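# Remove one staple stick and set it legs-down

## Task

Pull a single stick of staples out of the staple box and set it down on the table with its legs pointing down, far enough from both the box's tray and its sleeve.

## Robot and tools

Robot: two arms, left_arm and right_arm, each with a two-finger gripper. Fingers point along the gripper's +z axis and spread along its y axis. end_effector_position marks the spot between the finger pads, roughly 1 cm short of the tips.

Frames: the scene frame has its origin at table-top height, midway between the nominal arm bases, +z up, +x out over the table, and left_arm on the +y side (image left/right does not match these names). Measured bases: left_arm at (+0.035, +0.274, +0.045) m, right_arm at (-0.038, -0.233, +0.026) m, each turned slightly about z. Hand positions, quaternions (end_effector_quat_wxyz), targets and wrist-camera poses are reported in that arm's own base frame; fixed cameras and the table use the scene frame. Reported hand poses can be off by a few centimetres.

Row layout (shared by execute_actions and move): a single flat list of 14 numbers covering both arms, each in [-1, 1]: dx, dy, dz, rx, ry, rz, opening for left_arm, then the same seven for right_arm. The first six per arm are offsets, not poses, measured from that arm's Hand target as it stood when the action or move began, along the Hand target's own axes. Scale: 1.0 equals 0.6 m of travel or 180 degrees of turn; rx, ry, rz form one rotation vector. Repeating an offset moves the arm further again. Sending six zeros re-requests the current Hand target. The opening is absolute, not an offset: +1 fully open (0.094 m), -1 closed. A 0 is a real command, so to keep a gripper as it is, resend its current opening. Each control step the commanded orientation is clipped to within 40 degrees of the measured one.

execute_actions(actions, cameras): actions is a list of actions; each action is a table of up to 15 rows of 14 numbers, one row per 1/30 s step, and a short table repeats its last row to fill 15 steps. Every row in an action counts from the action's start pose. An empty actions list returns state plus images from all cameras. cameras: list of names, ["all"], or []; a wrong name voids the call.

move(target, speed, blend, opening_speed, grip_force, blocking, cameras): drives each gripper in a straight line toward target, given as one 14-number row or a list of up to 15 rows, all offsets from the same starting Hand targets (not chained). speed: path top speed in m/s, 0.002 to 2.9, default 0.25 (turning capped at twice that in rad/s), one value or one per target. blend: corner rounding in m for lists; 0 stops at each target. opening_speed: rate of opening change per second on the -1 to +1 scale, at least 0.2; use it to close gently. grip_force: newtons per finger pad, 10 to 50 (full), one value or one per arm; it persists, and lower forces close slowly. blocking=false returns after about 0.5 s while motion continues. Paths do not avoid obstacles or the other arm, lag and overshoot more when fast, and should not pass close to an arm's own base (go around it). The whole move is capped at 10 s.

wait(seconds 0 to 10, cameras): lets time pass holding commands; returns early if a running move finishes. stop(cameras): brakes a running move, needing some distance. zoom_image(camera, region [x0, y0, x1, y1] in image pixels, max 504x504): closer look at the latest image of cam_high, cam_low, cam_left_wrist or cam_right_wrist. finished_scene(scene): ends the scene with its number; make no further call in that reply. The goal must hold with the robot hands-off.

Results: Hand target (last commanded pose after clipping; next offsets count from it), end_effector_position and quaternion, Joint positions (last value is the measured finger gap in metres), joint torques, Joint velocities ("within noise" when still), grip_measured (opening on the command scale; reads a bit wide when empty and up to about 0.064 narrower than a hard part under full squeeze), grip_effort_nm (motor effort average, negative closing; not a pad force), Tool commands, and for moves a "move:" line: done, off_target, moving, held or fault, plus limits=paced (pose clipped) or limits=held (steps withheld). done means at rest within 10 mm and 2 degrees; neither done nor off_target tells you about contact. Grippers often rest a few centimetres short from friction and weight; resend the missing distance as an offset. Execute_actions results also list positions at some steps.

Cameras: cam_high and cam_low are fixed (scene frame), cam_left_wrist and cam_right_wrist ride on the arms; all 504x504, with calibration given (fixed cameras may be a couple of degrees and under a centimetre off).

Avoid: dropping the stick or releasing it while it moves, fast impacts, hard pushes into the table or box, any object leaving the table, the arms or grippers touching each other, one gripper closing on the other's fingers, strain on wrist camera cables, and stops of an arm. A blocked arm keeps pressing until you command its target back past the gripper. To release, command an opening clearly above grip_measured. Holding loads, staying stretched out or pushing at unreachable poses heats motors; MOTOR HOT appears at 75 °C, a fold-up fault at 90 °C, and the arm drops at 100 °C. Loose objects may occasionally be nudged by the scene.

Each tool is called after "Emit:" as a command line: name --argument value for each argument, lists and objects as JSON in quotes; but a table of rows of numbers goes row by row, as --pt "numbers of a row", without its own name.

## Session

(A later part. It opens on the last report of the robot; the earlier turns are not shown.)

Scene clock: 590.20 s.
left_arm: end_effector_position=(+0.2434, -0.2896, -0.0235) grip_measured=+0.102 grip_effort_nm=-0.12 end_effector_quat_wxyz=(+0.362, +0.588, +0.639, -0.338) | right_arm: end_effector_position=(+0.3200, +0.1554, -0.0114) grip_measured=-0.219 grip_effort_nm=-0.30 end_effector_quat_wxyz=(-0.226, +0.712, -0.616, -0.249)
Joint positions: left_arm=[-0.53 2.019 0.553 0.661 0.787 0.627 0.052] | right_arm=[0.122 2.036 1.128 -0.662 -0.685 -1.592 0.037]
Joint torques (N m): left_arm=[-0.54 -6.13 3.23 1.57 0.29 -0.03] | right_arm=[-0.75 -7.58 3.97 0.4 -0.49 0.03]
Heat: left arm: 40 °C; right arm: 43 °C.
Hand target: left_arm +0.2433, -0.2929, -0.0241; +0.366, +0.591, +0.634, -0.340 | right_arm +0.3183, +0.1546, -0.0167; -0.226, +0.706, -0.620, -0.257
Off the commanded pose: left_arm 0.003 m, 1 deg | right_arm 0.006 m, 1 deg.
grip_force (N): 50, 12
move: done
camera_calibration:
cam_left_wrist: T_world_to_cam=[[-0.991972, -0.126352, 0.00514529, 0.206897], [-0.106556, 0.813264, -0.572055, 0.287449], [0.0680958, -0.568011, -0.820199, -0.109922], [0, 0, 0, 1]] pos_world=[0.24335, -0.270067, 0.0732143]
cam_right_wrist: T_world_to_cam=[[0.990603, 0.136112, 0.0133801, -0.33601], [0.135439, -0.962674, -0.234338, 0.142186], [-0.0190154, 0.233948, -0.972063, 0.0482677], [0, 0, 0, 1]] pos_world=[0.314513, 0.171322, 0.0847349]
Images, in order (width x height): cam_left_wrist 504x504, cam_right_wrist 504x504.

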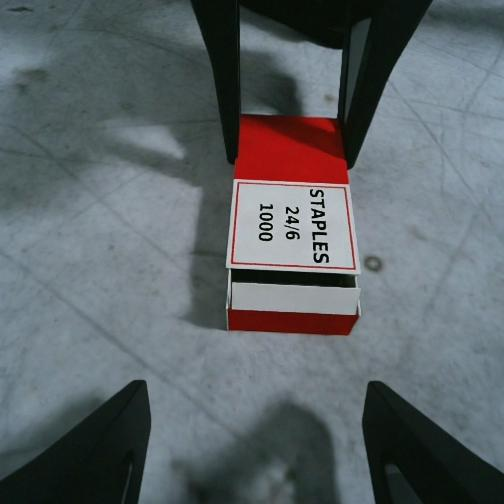

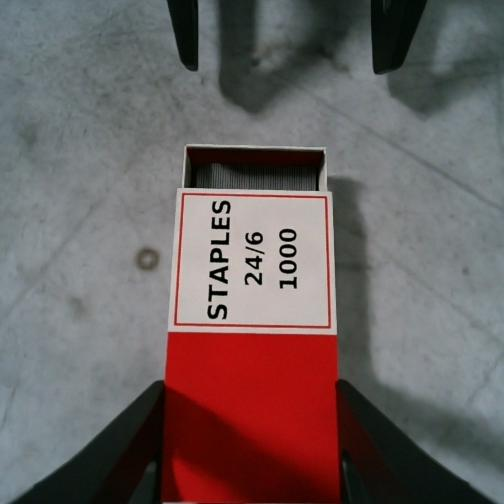

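Emit:
move --target '[0.0079,-0.015,0.0046,0,0,0,0.1,0,0,0,0,0,0,-0.3]' --speed 0.06 --cameras '["cam_left_wrist","cam_right_wrist"]'

Emit:
zoom_image --camera "cam_right_wrist" --region '[100, 0, 450, 220]'

Scene clock: 602.73 s.
left_arm: end_effector_position=(+0.2372, -0.2923, -0.0271) grip_measured=+0.102 grip_effort_nm=-0.12 end_effector_quat_wxyz=(+0.365, +0.589, +0.636, -0.338) | right_arm: end_effector_position=(+0.3200, +0.1554, -0.0114) grip_measured=-0.219 grip_effort_nm=-0.30 end_effector_quat_wxyz=(-0.226, +0.712, -0.616, -0.249)
Joint positions: left_arm=[-0.55 2.038 0.529 0.726 0.774 0.608 0.052] | right_arm=[0.122 2.036 1.128 -0.662 -0.685 -1.592 0.037]
Joint torques (N m): left_arm=[-0.46 -6.08 2.36 1.64 0.33 -0.08] | right_arm=[-0.75 -7.6 3.99 0.39 -0.49 0.03]
Heat: left arm: 40 °C; right arm: 43 °C.
Hand target: left_arm +0.2344, -0.2936, -0.0295; +0.366, +0.591, +0.634, -0.340 | right_arm +0.3183, +0.1546, -0.0167; -0.226, +0.706, -0.620, -0.257
Off the commanded pose: left_arm 0.004 m, 0 deg | right_arm 0.006 m, 1 deg.
grip_force (N): 50, 12
move: done
camera_calibration:
cam_left_wrist: T_world_to_cam=[[-0.992149, -0.125048, -0.00155299, 0.200627], [-0.101257, 0.810549, -0.576851, 0.284792], [0.073393, -0.572165, -0.816848, -0.116406], [0, 0, 0, 1]] pos_world=[0.236432, -0.272353, 0.069508]
cam_right_wrist: T_world_to_cam=[[0.990603, 0.136112, 0.0133801, -0.33601], [0.135439, -0.962674, -0.234338, 0.142186], [-0.0190154, 0.233948, -0.972063, 0.0482677], [0, 0, 0, 1]] pos_world=[0.314513, 0.171322, 0.0847349]
Images, in order (width x height): cam_left_wrist 504x504, cam_right_wrist 504x504.

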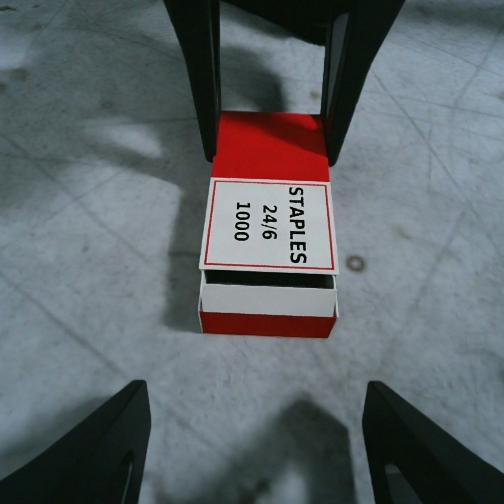

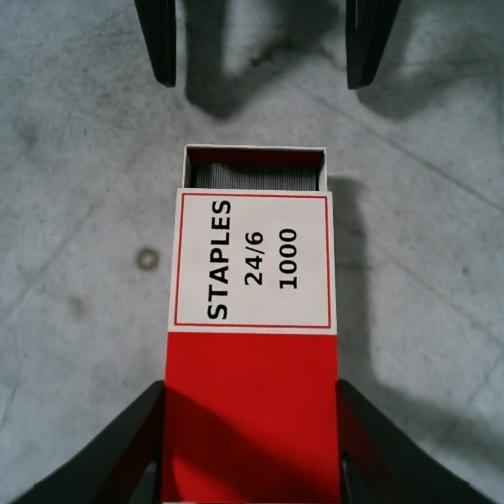

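Scaled by 1.440 from the camera's 504x504 image, which has a finer 720x720 frame.

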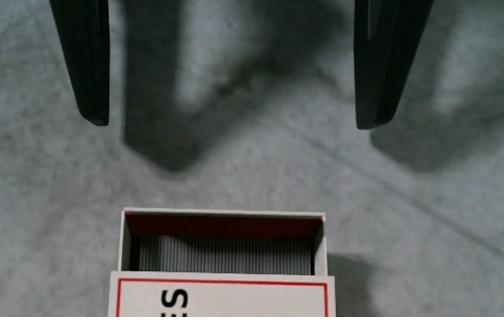

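Emit:
move --target '[-0.0223,-0.005,0.047,0,0,0,0.1,0,0,0,0,0,0,-0.3]' --speed 0.05 --cameras '["cam_left_wrist","cam_right_wrist"]'

Emit:
zoom_image --camera "cam_left_wrist" --region '[130, 300, 390, 504]'

Emit:
zoom_image --camera "cam_right_wrist" --region '[100, 50, 400, 250]'

Scene clock: 620.23 s.
left_arm: end_effector_position=(+0.2297, -0.3203, -0.0311) grip_measured=+0.102 grip_effort_nm=-0.12 end_effector_quat_wxyz=(+0.361, +0.590, +0.636, -0.342) | right_arm: end_effector_position=(+0.3200, +0.1554, -0.0114) grip_measured=-0.219 grip_effort_nm=-0.30 end_effector_quat_wxyz=(-0.226, +0.712, -0.616, -0.249)
Joint positions: left_arm=[-0.647 2.084 0.567 0.786 0.713 0.52 0.052] | right_arm=[0.122 2.036 1.128 -0.662 -0.685 -1.592 0.037]
Joint torques (N m): left_arm=[-0.4 -6.13 3.97 1.54 0.15 -0.08] | right_arm=[-0.76 -7.57 3.99 0.4 -0.49 0.03]
Heat: left arm: 39 °C; right arm: 43 °C.
Hand target: left_arm +0.2336, -0.3248, -0.0321; +0.366, +0.591, +0.634, -0.340 | right_arm +0.3183, +0.1546, -0.0167; -0.226, +0.706, -0.620, -0.257
Off the commanded pose: left_arm 0.006 m, 1 deg | right_arm 0.006 m, 1 deg.
grip_force (N): 50, 12
move: done
camera_calibration:
cam_left_wrist: T_world_to_cam=[[-0.993107, -0.116937, 0.00798354, 0.192733], [-0.1002, 0.811678, -0.575446, 0.30453], [0.060811, -0.57228, -0.817801, -0.132294], [0, 0, 0, 1]] pos_world=[0.229963, -0.300352, 0.0655118]
cam_right_wrist: T_world_to_cam=[[0.990603, 0.136112, 0.0133801, -0.33601], [0.135439, -0.962674, -0.234338, 0.142186], [-0.0190154, 0.233948, -0.972063, 0.0482677], [0, 0, 0, 1]] pos_world=[0.314513, 0.171322, 0.0847349]
Images, in order (width x height): cam_left_wrist 504x504, cam_right_wrist 504x504.

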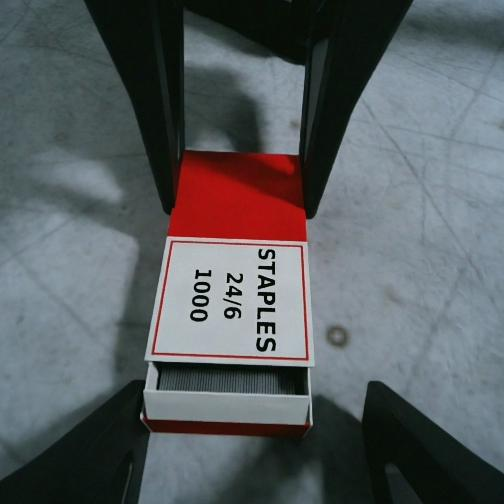

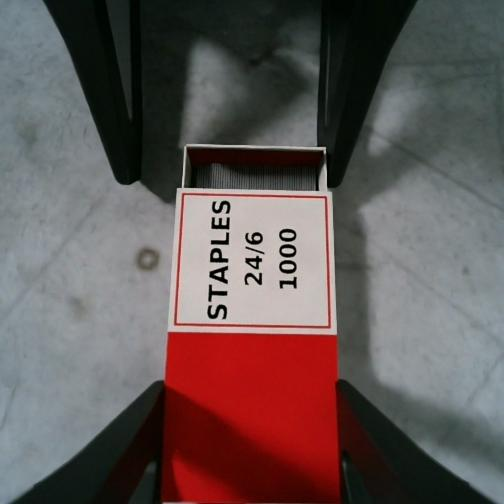

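Scaled by 1.938 from the camera's 504x504 image, which has a finer 720x720 frame.

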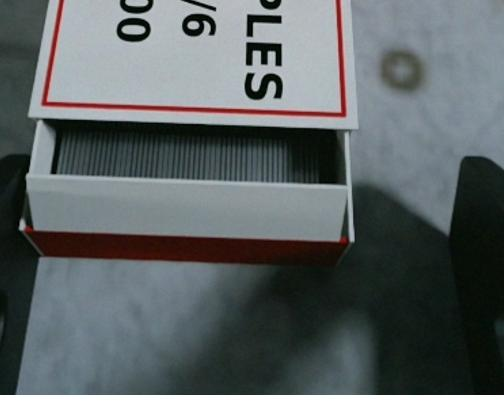

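Scaled by 1.680 from the camera's 504x504 image, which has a finer 720x720 frame.

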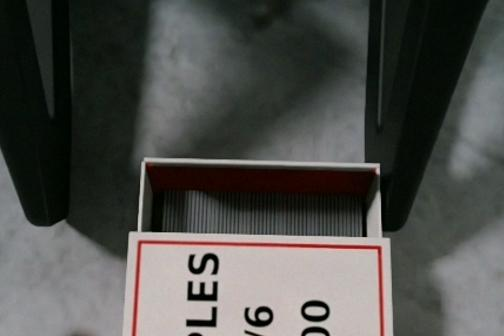

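Emit:
move --target '[0,0.01,0,0,0,0,0.1,0,0,0,0,0,0,-0.3]' --speed 0.05 --cameras '["cam_left_wrist","cam_right_wrist"]'

Scene clock: 632.80 s.
left_arm: end_effector_position=(+0.2335, -0.3230, -0.0309) grip_measured=+0.102 grip_effort_nm=-0.12 end_effector_quat_wxyz=(+0.362, +0.590, +0.636, -0.342) | right_arm: end_effector_position=(+0.3200, +0.1554, -0.0114) grip_measured=-0.219 grip_effort_nm=-0.30 end_effector_quat_wxyz=(-0.226, +0.712, -0.616, -0.249)
Joint positions: left_arm=[-0.647 2.092 0.585 0.777 0.712 0.52 0.052] | right_arm=[0.122 2.036 1.128 -0.662 -0.685 -1.592 0.037]
Joint torques (N m): left_arm=[0.68 -6.38 4.34 1.41 0.24 0.05] | right_arm=[-0.75 -7.6 3.97 0.39 -0.49 0.03]
Heat: left arm: 39 °C; right arm: 42 °C.
Hand target: left_arm +0.2396, -0.3244, -0.0321; +0.366, +0.591, +0.634, -0.340 | right_arm +0.3183, +0.1546, -0.0167; -0.226, +0.706, -0.620, -0.257
Off the commanded pose: left_arm 0.006 m, 1 deg | right_arm 0.006 m, 1 deg.
grip_force (N): 50, 12
move: done
camera_calibration:
cam_left_wrist: T_world_to_cam=[[-0.99303, -0.11769, 0.00632778, 0.195861], [-0.0997939, 0.811034, -0.576425, 0.306829], [0.0627075, -0.573038, -0.817126, -0.134636], [0, 0, 0, 1]] pos_world=[0.233558, -0.30295, 0.0656105]
cam_right_wrist: T_world_to_cam=[[0.990603, 0.136112, 0.0133801, -0.33601], [0.135439, -0.962674, -0.234338, 0.142186], [-0.0190154, 0.233948, -0.972063, 0.0482677], [0, 0, 0, 1]] pos_world=[0.314513, 0.171322, 0.0847349]
Images, in order (width x height): cam_left_wrist 504x504, cam_right_wrist 504x504.

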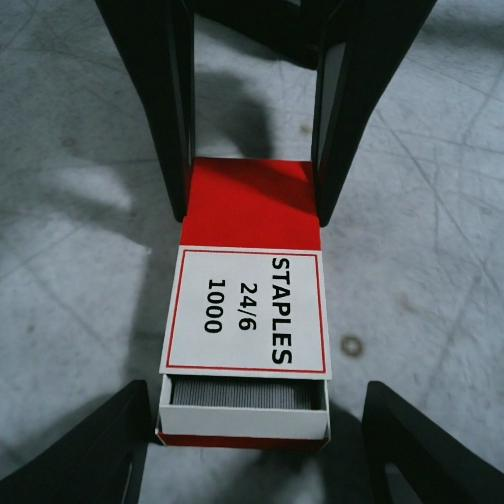

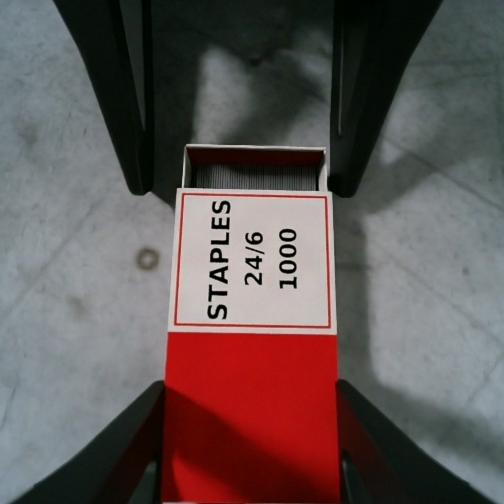

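Emit:
move --target '[-0.0012,0.0068,-0.0022,0,0,0,0.1,0,0,0,0,0,0,-0.3]' --speed 0.05 --cameras '["cam_left_wrist","cam_right_wrist"]'

Scene clock: 642.03 s.
left_arm: end_effector_position=(+0.2390, -0.3214, -0.0309) grip_measured=+0.102 grip_effort_nm=-0.12 end_effector_quat_wxyz=(+0.362, +0.588, +0.639, -0.339) | right_arm: end_effector_position=(+0.3200, +0.1554, -0.0114) grip_measured=-0.219 grip_effort_nm=-0.30 end_effector_quat_wxyz=(-0.226, +0.712, -0.616, -0.249)
Joint positions: left_arm=[-0.636 2.092 0.597 0.759 0.712 0.526 0.052] | right_arm=[0.122 2.036 1.128 -0.662 -0.685 -1.592 0.037]
Joint torques (N m): left_arm=[0.62 -6.61 4.29 1.37 0.33 0.1] | right_arm=[-0.75 -7.58 4 0.39 -0.48 0.03]
Heat: left arm: 39 °C; right arm: 42 °C.
Hand target: left_arm +0.2436, -0.3235, -0.0307; +0.366, +0.591, +0.634, -0.340 | right_arm +0.3183, +0.1546, -0.0167; -0.226, +0.706, -0.620, -0.257
Off the commanded pose: left_arm 0.005 m, 1 deg | right_arm 0.006 m, 1 deg.
grip_force (N): 50, 12
move: done
camera_calibration:
cam_left_wrist: T_world_to_cam=[[-0.991969, -0.126377, 0.00514324, 0.198458], [-0.106457, 0.812277, -0.573474, 0.308227], [0.0682961, -0.569416, -0.819207, -0.134308], [0, 0, 0, 1]] pos_world=[0.23885, -0.301762, 0.065713]
cam_right_wrist: T_world_to_cam=[[0.990603, 0.136112, 0.0133801, -0.33601], [0.135439, -0.962674, -0.234338, 0.142186], [-0.0190154, 0.233948, -0.972063, 0.0482677], [0, 0, 0, 1]] pos_world=[0.314513, 0.171322, 0.0847349]
Images, in order (width x height): cam_left_wrist 504x504, cam_right_wrist 504x504.

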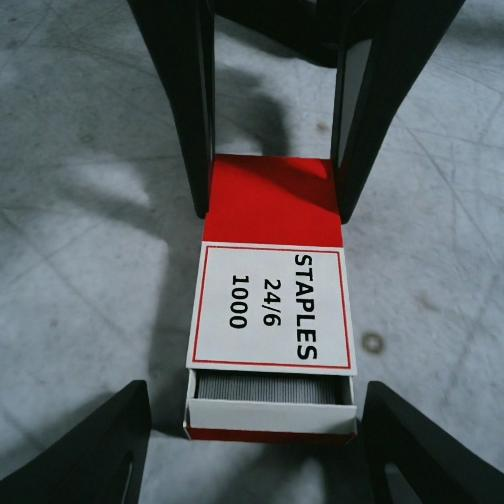

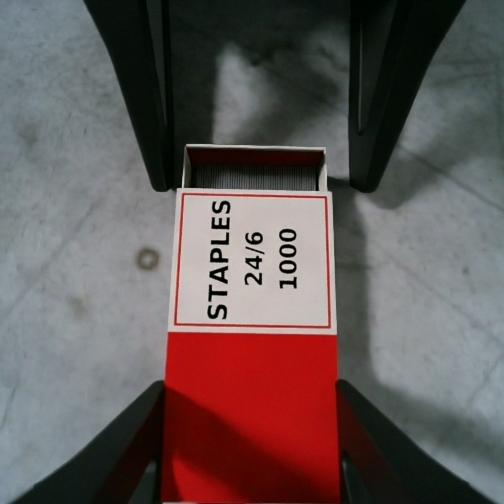

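Emit:
move --target '[0,-0.003,0,0,0,0,-0.35,0,0,0,0,0,0,-0.3]' --speed 0.05 --grip_force '[12, 12]' --cameras '["cam_left_wrist","cam_right_wrist"]'

Scene clock: 650.47 s.
left_arm: end_effector_position=(+0.2382, -0.3215, -0.0310) grip_measured=-0.203 grip_effort_nm=-0.30 end_effector_quat_wxyz=(+0.361, +0.589, +0.638, -0.340) | right_arm: end_effector_position=(+0.3215, +0.1556, -0.0114) grip_measured=-0.219 grip_effort_nm=-0.30 end_effector_quat_wxyz=(-0.228, +0.713, -0.616, -0.247)
Joint positions: left_arm=[-0.636 2.092 0.597 0.757 0.715 0.527 0.037] | right_arm=[0.122 2.036 1.128 -0.655 -0.685 -1.592 0.037]
Joint torques (N m): left_arm=[0.31 -6.72 3.86 1.44 0.26 0.05] | right_arm=[-0.76 -7.61 3.99 0.33 -0.49 0.03]
Heat: left arm: 39 °C; right arm: 42 °C.
Hand target: left_arm +0.2418, -0.3236, -0.0308; +0.366, +0.591, +0.634, -0.341 | right_arm +0.3183, +0.1546, -0.0167; -0.226, +0.706, -0.620, -0.257
Off the commanded pose: left_arm 0.004 m, 1 deg | right_arm 0.006 m, 2 deg.
grip_force (N): 12, 12
move: done
camera_calibration:
cam_left_wrist: T_world_to_cam=[[-0.992318, -0.123471, 0.00777577, 0.198758], [-0.105571, 0.81234, -0.573549, 0.307986], [0.0645001, -0.569964, -0.819134, -0.133538], [0, 0, 0, 1]] pos_world=[0.238359, -0.30176, 0.0657136]
cam_right_wrist: T_world_to_cam=[[0.990485, 0.136073, 0.02057, -0.337374], [0.137088, -0.962463, -0.234249, 0.141608], [-0.0120771, 0.23484, -0.971959, 0.045899], [0, 0, 0, 1]] pos_world=[0.315306, 0.171421, 0.0847232]
Images, in order (width x height): cam_left_wrist 504x504, cam_right_wrist 504x504.

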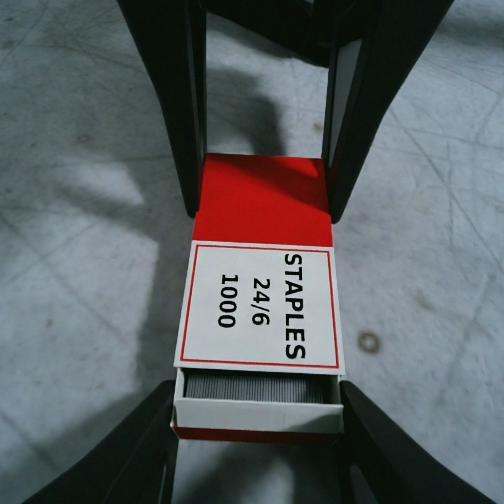

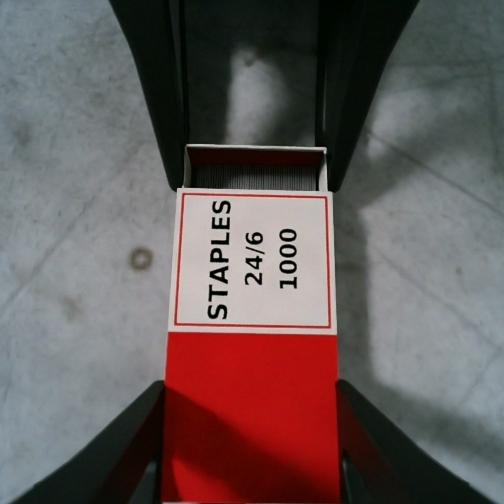

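Emit:
move --target '[0.0125,0,-0.0217,0,0,0,-0.35,0,0,0,0,0,0,-0.3]' --speed 0.03 --cameras '["cam_left_wrist","cam_right_wrist"]'

Scene clock: 656.90 s.
left_arm: end_effector_position=(+0.2394, -0.3161, -0.0293) grip_measured=-0.205 grip_effort_nm=-0.33 end_effector_quat_wxyz=(+0.365, +0.591, +0.631, -0.345) | right_arm: end_effector_position=(+0.3225, +0.1585, -0.0091) grip_measured=-0.219 grip_effort_nm=-0.30 end_effector_quat_wxyz=(-0.236, +0.708, -0.616, -0.253)
Joint positions: left_arm=[-0.61 2.092 0.59 0.761 0.749 0.552 0.037] | right_arm=[0.122 2.036 1.128 -0.648 -0.705 -1.583 0.037]
Joint torques (N m): left_arm=[1.46 -8.38 1.88 1.32 0.27 0.19] | right_arm=[-0.73 -7.61 3.97 0.28 -0.32 -0.07]
Heat: left arm: 39 °C; right arm: 42 °C.
Hand target: left_arm +0.2407, -0.3086, -0.0308; +0.366, +0.591, +0.634, -0.340 | right_arm +0.3182, +0.1545, -0.0167; -0.226, +0.706, -0.620, -0.257
Off the commanded pose: left_arm 0.008 m, 1 deg | right_arm 0.010 m, 1 deg.
grip_force (N): 12, 12
move: done
camera_calibration:
cam_left_wrist: T_world_to_cam=[[-0.993827, -0.1109, 0.00289122, 0.204874], [-0.0915133, 0.804805, -0.586443, 0.298595], [0.0627097, -0.583087, -0.809986, -0.132615], [0, 0, 0, 1]] pos_world=[0.239251, -0.294916, 0.0670997]
cam_right_wrist: T_world_to_cam=[[0.991419, 0.128894, 0.0218047, -0.338045], [0.130189, -0.958424, -0.253918, 0.146304], [-0.0118302, 0.254578, -0.96698, 0.0443098], [0, 0, 0, 1]] pos_world=[0.316621, 0.172513, 0.0873669]
Images, in order (width x height): cam_left_wrist 504x504, cam_right_wrist 504x504.

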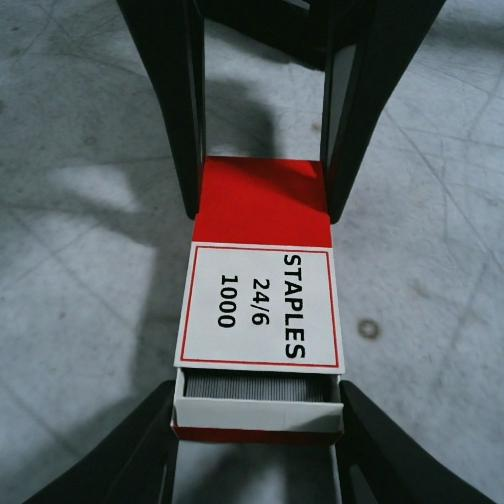

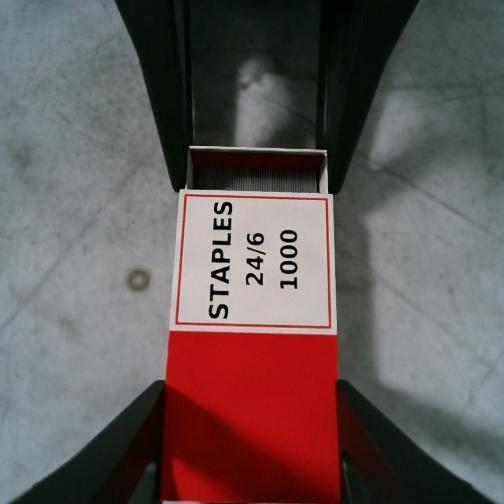

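Emit:
move --target '[0,0,0,0,0,0,-0.08,0,0,0,0,0,0,-0.3]' --speed 0.03 --cameras '["cam_left_wrist","cam_right_wrist"]'

Emit:
zoom_image --camera "cam_right_wrist" --region '[140, 100, 370, 250]'

Scene clock: 671.03 s.
left_arm: end_effector_position=(+0.2404, -0.3113, -0.0314) grip_measured=-0.082 grip_effort_nm=0.12 end_effector_quat_wxyz=(+0.364, +0.589, +0.635, -0.343) | right_arm: end_effector_position=(+0.3232, +0.1555, -0.0112) grip_measured=-0.219 grip_effort_nm=-0.30 end_effector_quat_wxyz=(-0.230, +0.711, -0.618, -0.246)
Joint positions: left_arm=[-0.598 2.092 0.582 0.757 0.751 0.561 0.043] | right_arm=[0.121 2.036 1.128 -0.648 -0.687 -1.584 0.037]
Joint torques (N m): left_arm=[0.58 -8.29 2.28 1.35 0.25 0.07] | right_arm=[-0.61 -7.61 3.99 0.28 -0.47 -0.06]
Heat: left arm: 39 °C; right arm: 42 °C.
Hand target: left_arm +0.2408, -0.3085, -0.0307; +0.366, +0.591, +0.634, -0.340 | right_arm +0.3183, +0.1545, -0.0167; -0.226, +0.706, -0.620, -0.257
Off the commanded pose: left_arm 0.003 m, 0 deg | right_arm 0.007 m, 2 deg.
grip_force (N): 12, 12
move: done
camera_calibration:
cam_left_wrist: T_world_to_cam=[[-0.992985, -0.118128, 0.00510739, 0.203892], [-0.0990923, 0.807852, -0.580996, 0.296446], [0.0645058, -0.577427, -0.81389, -0.130469], [0, 0, 0, 1]] pos_world=[0.240253, -0.290736, 0.0650057]
cam_right_wrist: T_world_to_cam=[[0.991466, 0.128365, 0.0227699, -0.338129], [0.130102, -0.963068, -0.235741, 0.143698], [-0.00833178, 0.236691, -0.971549, 0.044618], [0, 0, 0, 1]] pos_world=[0.316919, 0.171234, 0.0849232]
Images, in order (width x height): cam_left_wrist 504x504, cam_right_wrist 504x504.

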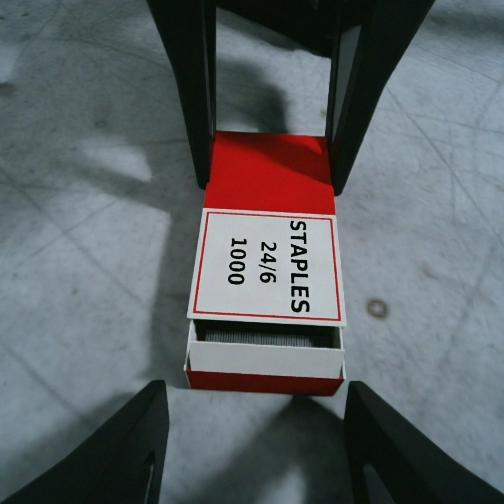

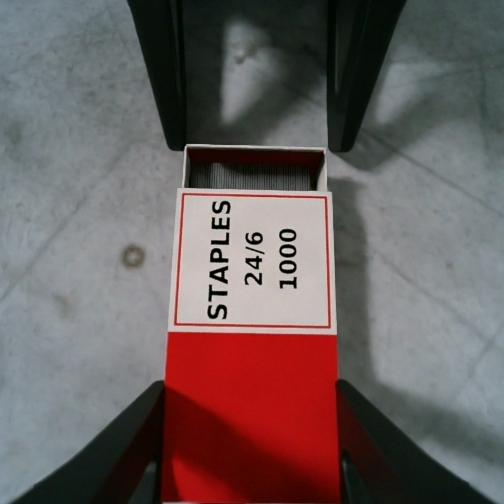

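Scaled by 2.191 from the camera's 504x504 image, which has a finer 720x720 frame.

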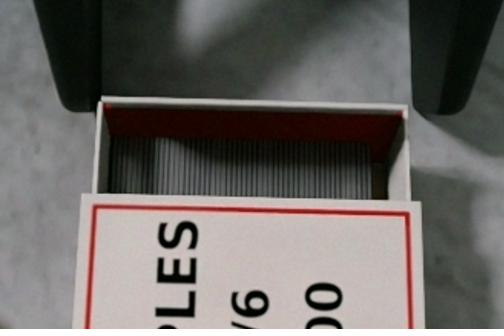

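Emit:
move --target '[-0.0121,-0.0007,0.0209,0,0,0,-0.08,0,0,0,0,0,0,-0.3]' --speed 0.03 --cameras '["cam_left_wrist","cam_right_wrist"]'

Scene clock: 684.67 s.
left_arm: end_effector_position=(+0.2378, -0.3182, -0.0313) grip_measured=-0.082 grip_effort_nm=0.12 end_effector_quat_wxyz=(+0.362, +0.590, +0.636, -0.341) | right_arm: end_effector_position=(+0.3232, +0.1554, -0.0113) grip_measured=-0.219 grip_effort_nm=-0.30 end_effector_quat_wxyz=(-0.230, +0.711, -0.618, -0.245)
Joint positions: left_arm=[-0.626 2.092 0.588 0.762 0.726 0.539 0.043] | right_arm=[0.121 2.036 1.128 -0.648 -0.686 -1.584 0.037]
Joint torques (N m): left_arm=[-0.5 -6.8 4.12 1.41 0.18 -0.06] | right_arm=[-0.61 -7.64 3.99 0.29 -0.48 -0.07]
Heat: left arm: 40 °C; right arm: 42 °C.
Hand target: left_arm +0.2412, -0.3230, -0.0308; +0.366, +0.591, +0.634, -0.340 | right_arm +0.3183, +0.1545, -0.0167; -0.226, +0.706, -0.620, -0.257
Off the commanded pose: left_arm 0.006 m, 0 deg | right_arm 0.007 m, 2 deg.
grip_force (N): 12, 12
move: done
camera_calibration:
cam_left_wrist: T_world_to_cam=[[-0.992866, -0.119153, 0.00440419, 0.200132], [-0.0998911, 0.811059, -0.576372, 0.303281], [0.0651043, -0.5727, -0.817176, -0.132911], [0, 0, 0, 1]] pos_world=[0.237652, -0.298251, 0.06531]
cam_right_wrist: T_world_to_cam=[[0.991467, 0.128349, 0.022813, -0.338128], [0.130101, -0.963168, -0.235331, 0.143657], [-0.00823181, 0.236291, -0.971648, 0.044565], [0, 0, 0, 1]] pos_world=[0.316919, 0.171234, 0.0848222]
Images, in order (width x height): cam_left_wrist 504x504, cam_right_wrist 504x504.

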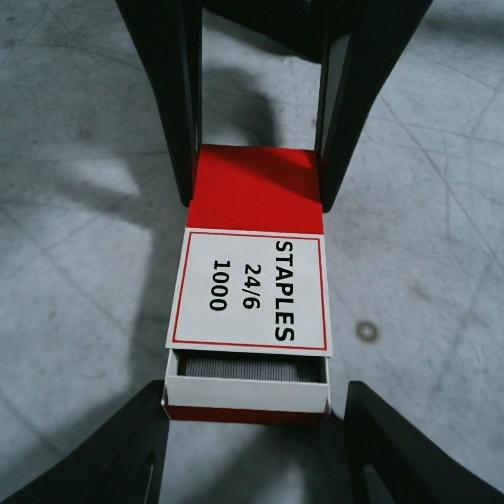

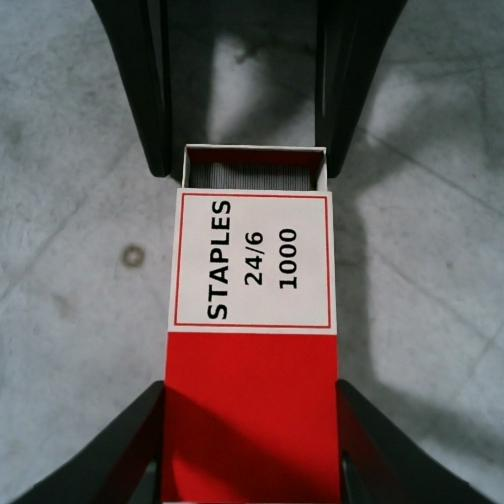

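Emit:
move --target '[0,0.002,0,0,0,0,-0.35,0,0,0,0,0,0,-0.3]' --speed 0.03 --grip_force '[15, 12]' --cameras '["cam_right_wrist"]'

Emit:
move --target '[0.0145,0,-0.025,0,0,0,-0.35,0,0,0,0,0,0,-0.3]' --speed 0.03 --cameras '["cam_left_wrist","cam_right_wrist"]'

Scene clock: 690.53 s.
left_arm: end_effector_position=(+0.2390, -0.3186, -0.0312) grip_measured=-0.211 grip_effort_nm=-0.35 end_effector_quat_wxyz=(+0.363, +0.590, +0.637, -0.340) | right_arm: end_effector_position=(+0.3232, +0.1554, -0.0113) grip_measured=-0.219 grip_effort_nm=-0.30 end_effector_quat_wxyz=(-0.230, +0.711, -0.618, -0.245)
Joint positions: left_arm=[-0.626 2.092 0.592 0.759 0.723 0.539 0.037] | right_arm=[0.121 2.036 1.128 -0.648 -0.686 -1.584 0.037]
Joint torques (N m): left_arm=[-0.17 -6.75 4.27 1.38 0.23 -0.04] | right_arm=[-0.61 -7.62 4 0.28 -0.47 -0.06]
Heat: left arm: 40 °C; right arm: 42 °C.
Hand target: left_arm +0.2425, -0.3229, -0.0308; +0.366, +0.591, +0.634, -0.340 | right_arm +0.3183, +0.1545, -0.0167; -0.226, +0.706, -0.620, -0.257
Off the commanded pose: left_arm 0.006 m, 0 deg | right_arm 0.007 m, 2 deg.
grip_force (N): 15, 12
move: done
camera_calibration:
cam_right_wrist: T_world_to_cam=[[0.991467, 0.128349, 0.022813, -0.338128], [0.130101, -0.963168, -0.235331, 0.143657], [-0.00823181, 0.236291, -0.971648, 0.044565], [0, 0, 0, 1]] pos_world=[0.316919, 0.171234, 0.0848222]
Images, in order (width x height): cam_right_wrist 504x504.

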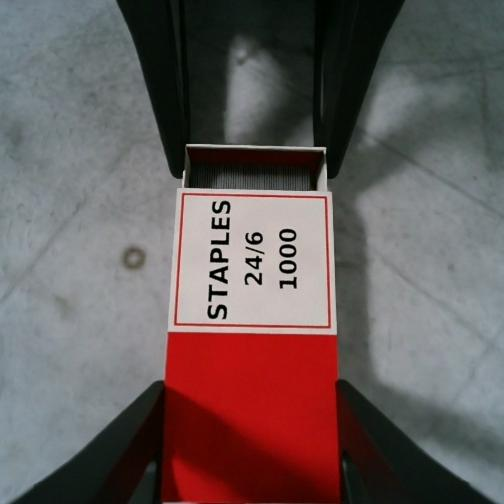

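Scene clock: 691.47 s.
left_arm: end_effector_position=(+0.2403, -0.3130, -0.0298) grip_measured=-0.212 grip_effort_nm=-0.38 end_effector_quat_wxyz=(+0.366, +0.591, +0.631, -0.345) | right_arm: end_effector_position=(+0.3234, +0.1577, -0.0094) grip_measured=-0.219 grip_effort_nm=-0.30 end_effector_quat_wxyz=(-0.235, +0.707, -0.617, -0.251)
Joint positions: left_arm=[-0.6 2.092 0.586 0.759 0.756 0.562 0.037] | right_arm=[0.121 2.036 1.128 -0.645 -0.702 -1.579 0.037]
Joint torques (N m): left_arm=[1.43 -8.49 1.84 1.28 0.26 0.15] | right_arm=[-0.62 -7.62 4 0.26 -0.34 -0.11]
Heat: left arm: 40 °C; right arm: 42 °C.
Hand target: left_arm +0.2413, -0.3056, -0.0308; +0.366, +0.591, +0.634, -0.340 | right_arm +0.3183, +0.1545, -0.0167; -0.226, +0.706, -0.620, -0.257
Off the commanded pose: left_arm 0.008 m, 1 deg | right_arm 0.009 m, 1 deg.
grip_force (N): 15, 12
move: done
camera_calibration:
cam_left_wrist: T_world_to_cam=[[-0.993765, -0.111472, 0.00245039, 0.20586], [-0.0917123, 0.804713, -0.586537, 0.295848], [0.0634107, -0.583104, -0.809919, -0.131522], [0, 0, 0, 1]] pos_world=[0.240049, -0.291816, 0.0664995]
cam_right_wrist: T_world_to_cam=[[0.991924, 0.124873, 0.0222256, -0.338266], [0.12644, -0.959694, -0.250997, 0.146685], [-0.0100131, 0.25178, -0.967733, 0.0440449], [0, 0, 0, 1]] pos_world=[0.317428, 0.171924, 0.0869594]
Images, in order (width x height): cam_left_wrist 504x504, cam_right_wrist 504x504.

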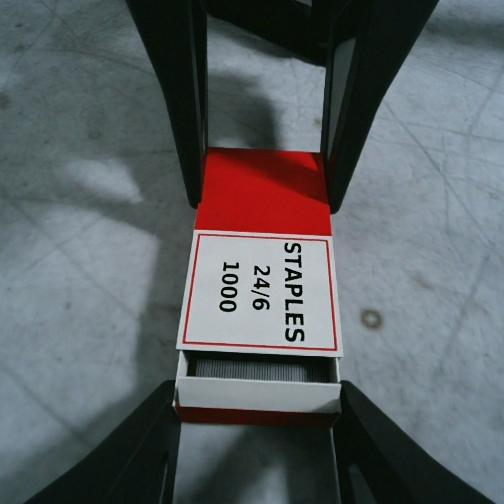

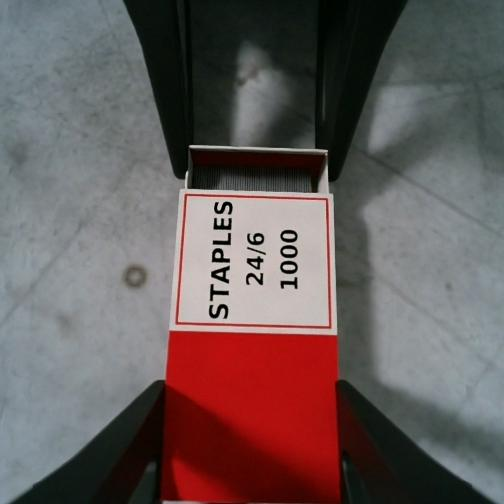

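Emit:
move --target '[0.0083,0,-0.0143,0,0,0,-0.35,0.0127,0,-0.0107,0,0,0,-0.3]' --speed 0.03 --cameras '["cam_left_wrist","cam_right_wrist"]'

Scene clock: 699.77 s.
left_arm: end_effector_position=(+0.2394, -0.3081, -0.0278) grip_measured=-0.213 grip_effort_nm=-0.38 end_effector_quat_wxyz=(+0.372, +0.594, +0.622, -0.350) | right_arm: end_effector_position=(+0.3222, +0.1611, -0.0071) grip_measured=-0.219 grip_effort_nm=-0.30 end_effector_quat_wxyz=(-0.246, +0.706, -0.610, -0.263)
Joint positions: left_arm=[-0.579 2.092 0.571 0.777 0.788 0.585 0.037] | right_arm=[0.118 2.041 1.128 -0.647 -0.736 -1.594 0.037]
Joint torques (N m): left_arm=[1.99 -9.47 1.18 1.04 0.14 0.19] | right_arm=[-3.08 -7.73 4.57 0.02 -0.05 -0.36]
Heat: left arm: 40 °C; right arm: 42 °C.
Hand target: left_arm +0.2406, -0.2958, -0.0308; +0.366, +0.591, +0.634, -0.340 | right_arm +0.3195, +0.1447, -0.0167; -0.226, +0.706, -0.620, -0.257
Off the commanded pose: left_arm 0.013 m, 2 deg | right_arm 0.019 m, 3 deg.
grip_force (N): 15, 12
move: off_target (left_arm, right_arm)
camera_calibration:
cam_left_wrist: T_world_to_cam=[[-0.995171, -0.0979802, -0.00581204, 0.209738], [-0.0747507, 0.794946, -0.602058, 0.285562], [0.06361, -0.598717, -0.798431, -0.131461], [0, 0, 0, 1]] pos_world=[0.238434, -0.285164, 0.068181]
cam_right_wrist: T_world_to_cam=[[0.990855, 0.132573, 0.0251073, -0.338485], [0.134228, -0.949539, -0.283478, 0.146366], [-0.013741, 0.284255, -0.95865, 0.041454], [0, 0, 0, 1]] pos_world=[0.316313, 0.17207, 0.0897298]
Images, in order (width x height): cam_left_wrist 504x504, cam_right_wrist 504x504.

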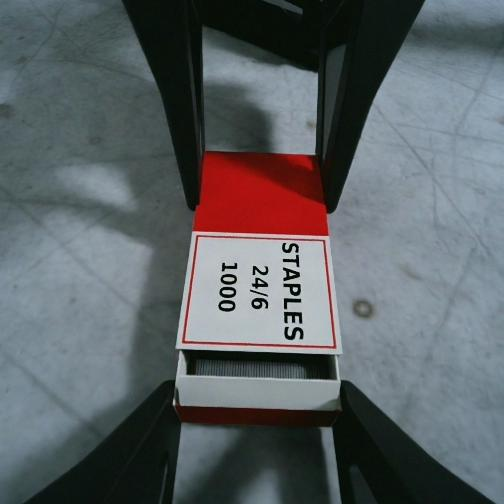

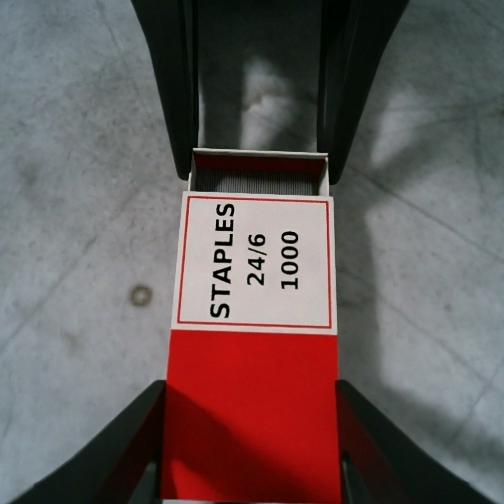

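Emit:
move --target '[0.0083,0,-0.0143,0,0,0,-0.35,0.0127,0,-0.0107,0,0,0,-0.3]' --speed 0.03 --cameras '["cam_left_wrist","cam_right_wrist"]'

Scene clock: 713.53 s.
left_arm: end_effector_position=(+0.2366, -0.2992, -0.0284) grip_measured=-0.213 grip_effort_nm=-0.38 end_effector_quat_wxyz=(+0.374, +0.596, +0.615, -0.355) | right_arm: end_effector_position=(+0.3206, +0.1528, -0.0071) grip_measured=-0.219 grip_effort_nm=-0.30 end_effector_quat_wxyz=(-0.249, +0.705, -0.607, -0.269)
Joint positions: left_arm=[-0.55 2.092 0.55 0.782 0.824 0.618 0.037] | right_arm=[0.088 2.047 1.128 -0.674 -0.75 -1.64 0.037]
Joint torques (N m): left_arm=[2.09 -10.33 1.22 0.83 0.05 0.17] | right_arm=[-3.12 -7.68 5.35 -0.06 0.09 -0.28]
Heat: left arm: 40 °C; right arm: 42 °C.
Hand target: left_arm +0.2398, -0.2859, -0.0308; +0.366, +0.591, +0.634, -0.341 | right_arm +0.3209, +0.1348, -0.0166; -0.226, +0.706, -0.620, -0.257
Off the commanded pose: left_arm 0.014 m, 3 deg | right_arm 0.020 m, 3 deg.
grip_force (N): 15, 12
move: off_target (left_arm, right_arm)
camera_calibration:
cam_left_wrist: T_world_to_cam=[[-0.996346, -0.085053, -0.00781096, 0.212], [-0.0625927, 0.789328, -0.610773, 0.273012], [0.0581135, -0.608052, -0.791767, -0.127731], [0, 0, 0, 1]] pos_world=[0.235737, -0.275132, 0.0672707]
cam_right_wrist: T_world_to_cam=[[0.990362, 0.136343, 0.0243859, -0.3361], [0.1374, -0.944896, -0.297141, 0.136848], [-0.0174709, 0.297628, -0.954522, 0.0429567], [0, 0, 0, 1]] pos_world=[0.314808, 0.162347, 0.0898623]
Images, in order (width x height): cam_left_wrist 504x504, cam_right_wrist 504x504.

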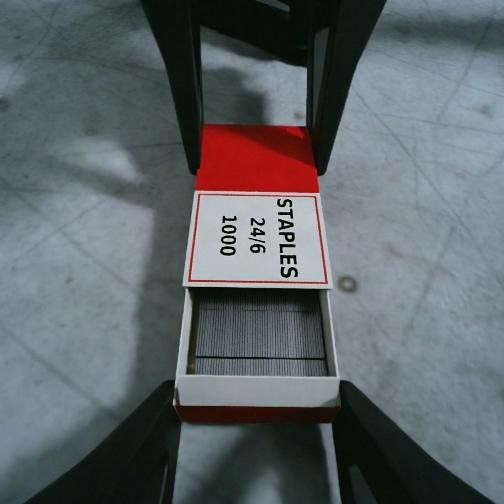

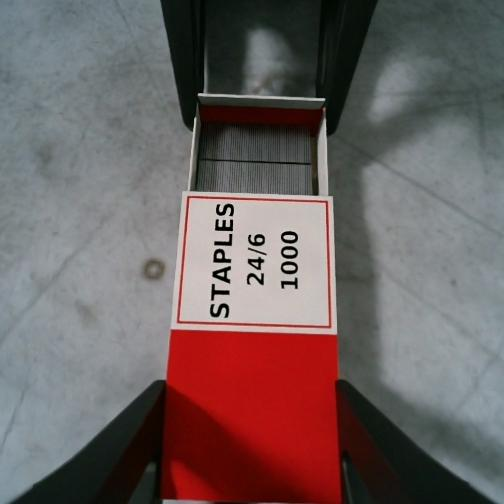

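Emit:
move --target '[0.0125,0,-0.0217,0,0,0,-0.35,0.0127,0,-0.0107,0,0,0,-0.3]' --speed 0.03 --cameras '["cam_left_wrist","cam_right_wrist"]'

Emit:
zoom_image --camera "cam_left_wrist" --region '[150, 200, 370, 420]'

Scene clock: 718.47 s.
left_arm: end_effector_position=(+0.2342, -0.2918, -0.0207) grip_measured=-0.214 grip_effort_nm=-0.38 end_effector_quat_wxyz=(+0.384, +0.602, +0.599, -0.363) | right_arm: end_effector_position=(+0.3170, +0.1571, -0.0001) grip_measured=-0.219 grip_effort_nm=-0.30 end_effector_quat_wxyz=(-0.266, +0.702, -0.595, -0.288)
Joint positions: left_arm=[-0.518 2.068 0.529 0.777 0.875 0.663 0.037] | right_arm=[0.081 2.047 1.128 -0.696 -0.804 -1.673 0.037]
Joint torques (N m): left_arm=[3.34 -9.74 0.61 0.58 -0.1 0.17] | right_arm=[-5.23 -7.46 5.91 -0.13 0.57 -0.32]
Heat: left arm: 41 °C; right arm: 42 °C.
Hand target: left_arm +0.2389, -0.2708, -0.0308; +0.366, +0.591, +0.634, -0.340 | right_arm +0.3222, +0.1249, -0.0166; -0.226, +0.706, -0.620, -0.257
Off the commanded pose: left_arm 0.024 m, 5 deg | right_arm 0.036 m, 6 deg.
grip_force (N): 15, 12
move: off_target (left_arm, right_arm)
camera_calibration:
cam_left_wrist: T_world_to_cam=[[-0.997877, -0.0599144, -0.0255176, 0.217525], [-0.0302228, 0.773164, -0.633486, 0.259046], [0.0576842, -0.63137, -0.773333, -0.123381], [0, 0, 0, 1]] pos_world=[0.23201, -0.265151, 0.0742379]
cam_right_wrist: T_world_to_cam=[[0.98845, 0.148832, 0.0285687, -0.334765], [0.149387, -0.925154, -0.34896, 0.136581], [-0.0255059, 0.349197, -0.936702, 0.0427545], [0, 0, 0, 1]] pos_world=[0.311586, 0.161253, 0.0972735]
Images, in order (width x height): cam_left_wrist 504x504, cam_right_wrist 504x504.

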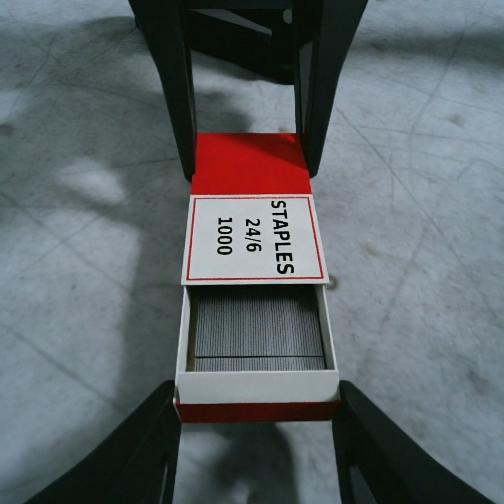

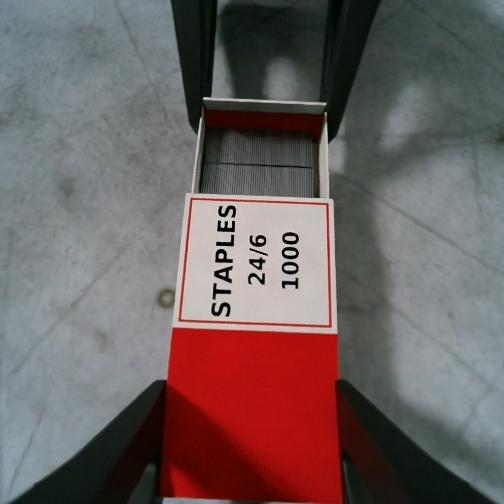

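Scaled by 2.291 from the camera's 504x504 image, which has a finer 720x720 frame.

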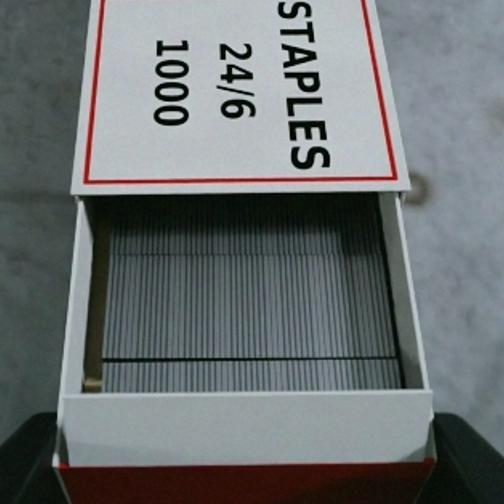

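Emit:
move --target '[-0.0100,0,0.0173,0,0.0,0,-0.35,-0.0254,0,0.0214,0,0,0,-0.3]' --speed 0.04 --cameras '["cam_left_wrist","cam_right_wrist"]'

Scene clock: 753.53 s.
left_arm: end_effector_position=(+0.2339, -0.2889, -0.0272) grip_measured=-0.214 grip_effort_nm=-0.38 end_effector_quat_wxyz=(+0.370, +0.597, +0.615, -0.357) | right_arm: end_effector_position=(+0.3181, +0.1569, -0.0066) grip_measured=-0.219 grip_effort_nm=-0.30 end_effector_quat_wxyz=(-0.248, +0.706, -0.605, -0.273)
Joint positions: left_arm=[-0.52 2.068 0.529 0.747 0.849 0.654 0.037] | right_arm=[0.099 2.047 1.128 -0.677 -0.755 -1.635 0.037]
Joint torques (N m): left_arm=[0.75 -8.54 2.35 1.02 -0.08 -0.09] | right_arm=[-1.43 -8.08 4.62 0.22 0.1 0.08]
Heat: left arm: 39 °C; right arm: 42 °C.
Hand target: left_arm +0.2397, -0.2828, -0.0308; +0.366, +0.591, +0.634, -0.340 | right_arm +0.3196, +0.1446, -0.0166; -0.226, +0.706, -0.620, -0.257
Off the commanded pose: left_arm 0.009 m, 3 deg | right_arm 0.016 m, 4 deg.
grip_force (N): 15, 12
move: off_target (left_arm, right_arm)
camera_calibration:
cam_left_wrist: T_world_to_cam=[[-0.996773, -0.0802349, -0.00240977, 0.211794], [-0.0622154, 0.791186, -0.608403, 0.26597], [0.0507218, -0.60629, -0.793624, -0.118258], [0, 0, 0, 1]] pos_world=[0.233656, -0.265136, 0.0684749]
cam_right_wrist: T_world_to_cam=[[0.989481, 0.143565, 0.0177784, -0.335154], [0.142201, -0.942711, -0.301784, 0.139314], [-0.0265657, 0.301138, -0.95321, 0.0445675], [0, 0, 0, 1]] pos_world=[0.313002, 0.166028, 0.0904834]
Images, in order (width x height): cam_left_wrist 504x504, cam_right_wrist 504x504.

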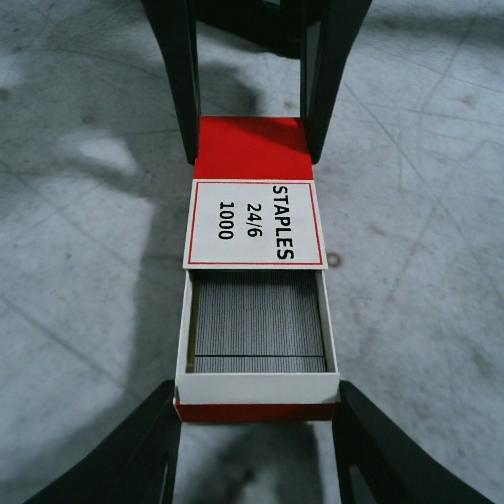

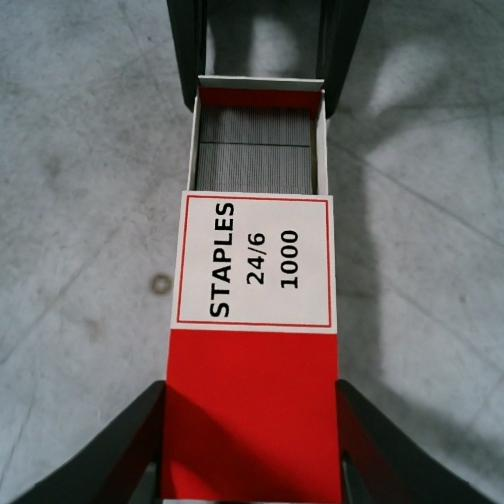

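Emit:
move --target '[0.0150,0,-0.0170,0,0.022,0,-0.35,0.0180,0,-0.0060,0,0.028,0,-0.3]' --speed 0.03 --cameras '["cam_left_wrist","cam_right_wrist"]'

Scene clock: 759.50 s.
left_arm: end_effector_position=(+0.2315, -0.2782, -0.0327) grip_measured=-0.214 grip_effort_nm=-0.38 end_effector_quat_wxyz=(+0.349, +0.606, +0.629, -0.339) | right_arm: end_effector_position=(+0.3185, +0.1506, -0.0122) grip_measured=-0.220 grip_effort_nm=-0.30 end_effector_quat_wxyz=(-0.231, +0.710, -0.612, -0.259)
Joint positions: left_arm=[-0.508 2.023 0.529 0.616 0.816 0.715 0.037] | right_arm=[0.099 2.047 1.128 -0.678 -0.708 -1.629 0.037]
Joint torques (N m): left_arm=[1.5 -9.66 2.69 0.72 -0.04 0.08] | right_arm=[-0.98 -9.25 4.83 0.14 0.51 0.11]
Heat: left arm: 39 °C; right arm: 42 °C.
Hand target: left_arm +0.2387, -0.2695, -0.0335; +0.344, +0.602, +0.646, -0.320 | right_arm +0.3210, +0.1342, -0.0208; -0.198, +0.717, -0.629, -0.226
Off the commanded pose: left_arm 0.011 m, 3 deg | right_arm 0.019 m, 6 deg.
grip_force (N): 15, 12
move: off_target (left_arm, right_arm)
camera_calibration:
cam_left_wrist: T_world_to_cam=[[-0.996513, -0.0834288, 0.00127645, 0.209327], [-0.0701157, 0.829007, -0.554825, 0.268168], [0.0452302, -0.55298, -0.831966, -0.101194], [0, 0, 0, 1]] pos_world=[0.231977, -0.260808, 0.0643288]
cam_right_wrist: T_world_to_cam=[[0.990006, 0.140598, 0.0110117, -0.334404], [0.138677, -0.956333, -0.257286, 0.13535], [-0.025643, 0.256242, -0.966273, 0.0474873], [0, 0, 0, 1]] pos_world=[0.313509, 0.164288, 0.0843918]
Images, in order (width x height): cam_left_wrist 504x504, cam_right_wrist 504x504.

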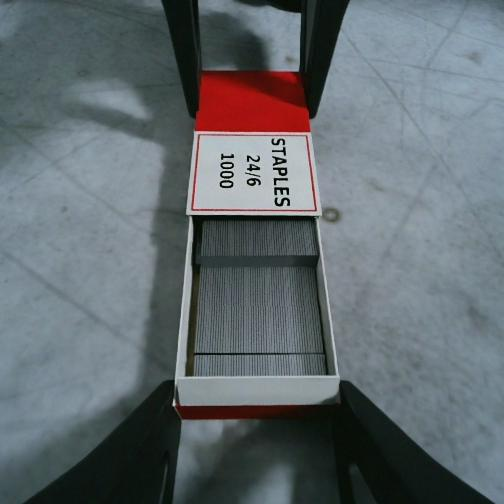

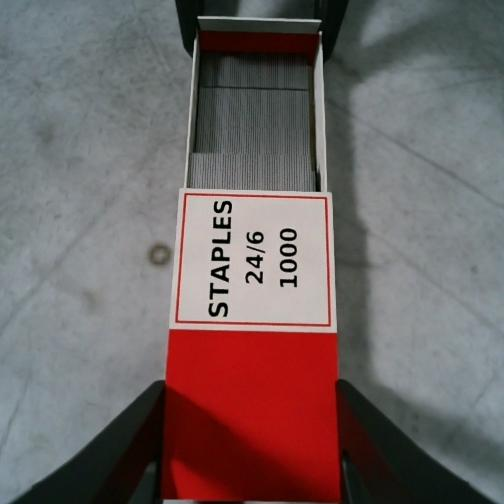

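Emit:
zoom_image --camera "cam_left_wrist" --region '[170, 200, 350, 400]'

Emit:
zoom_image --camera "cam_right_wrist" --region '[170, 10, 340, 200]'

Scaled by 2.520 from the camera's 504x504 image, which has a finer 720x720 frame.

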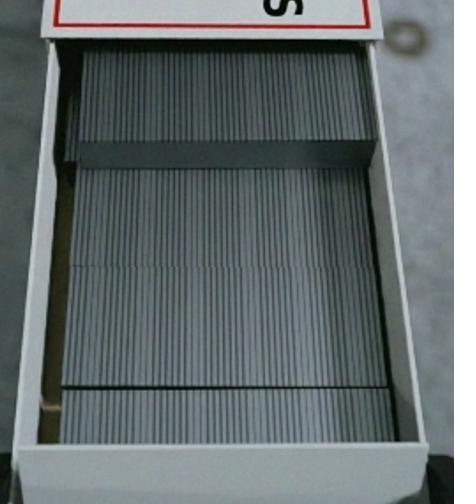

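Scaled by 2.653 from the camera's 504x504 image, which has a finer 720x720 frame.

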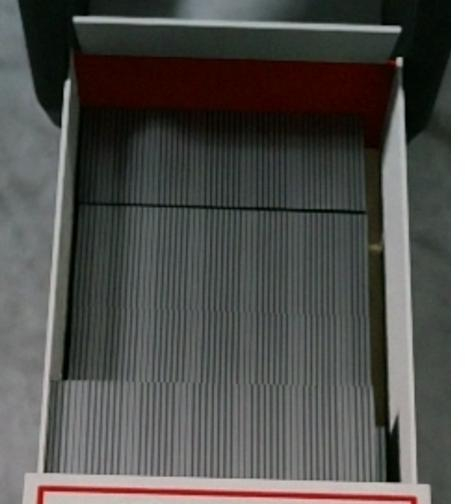

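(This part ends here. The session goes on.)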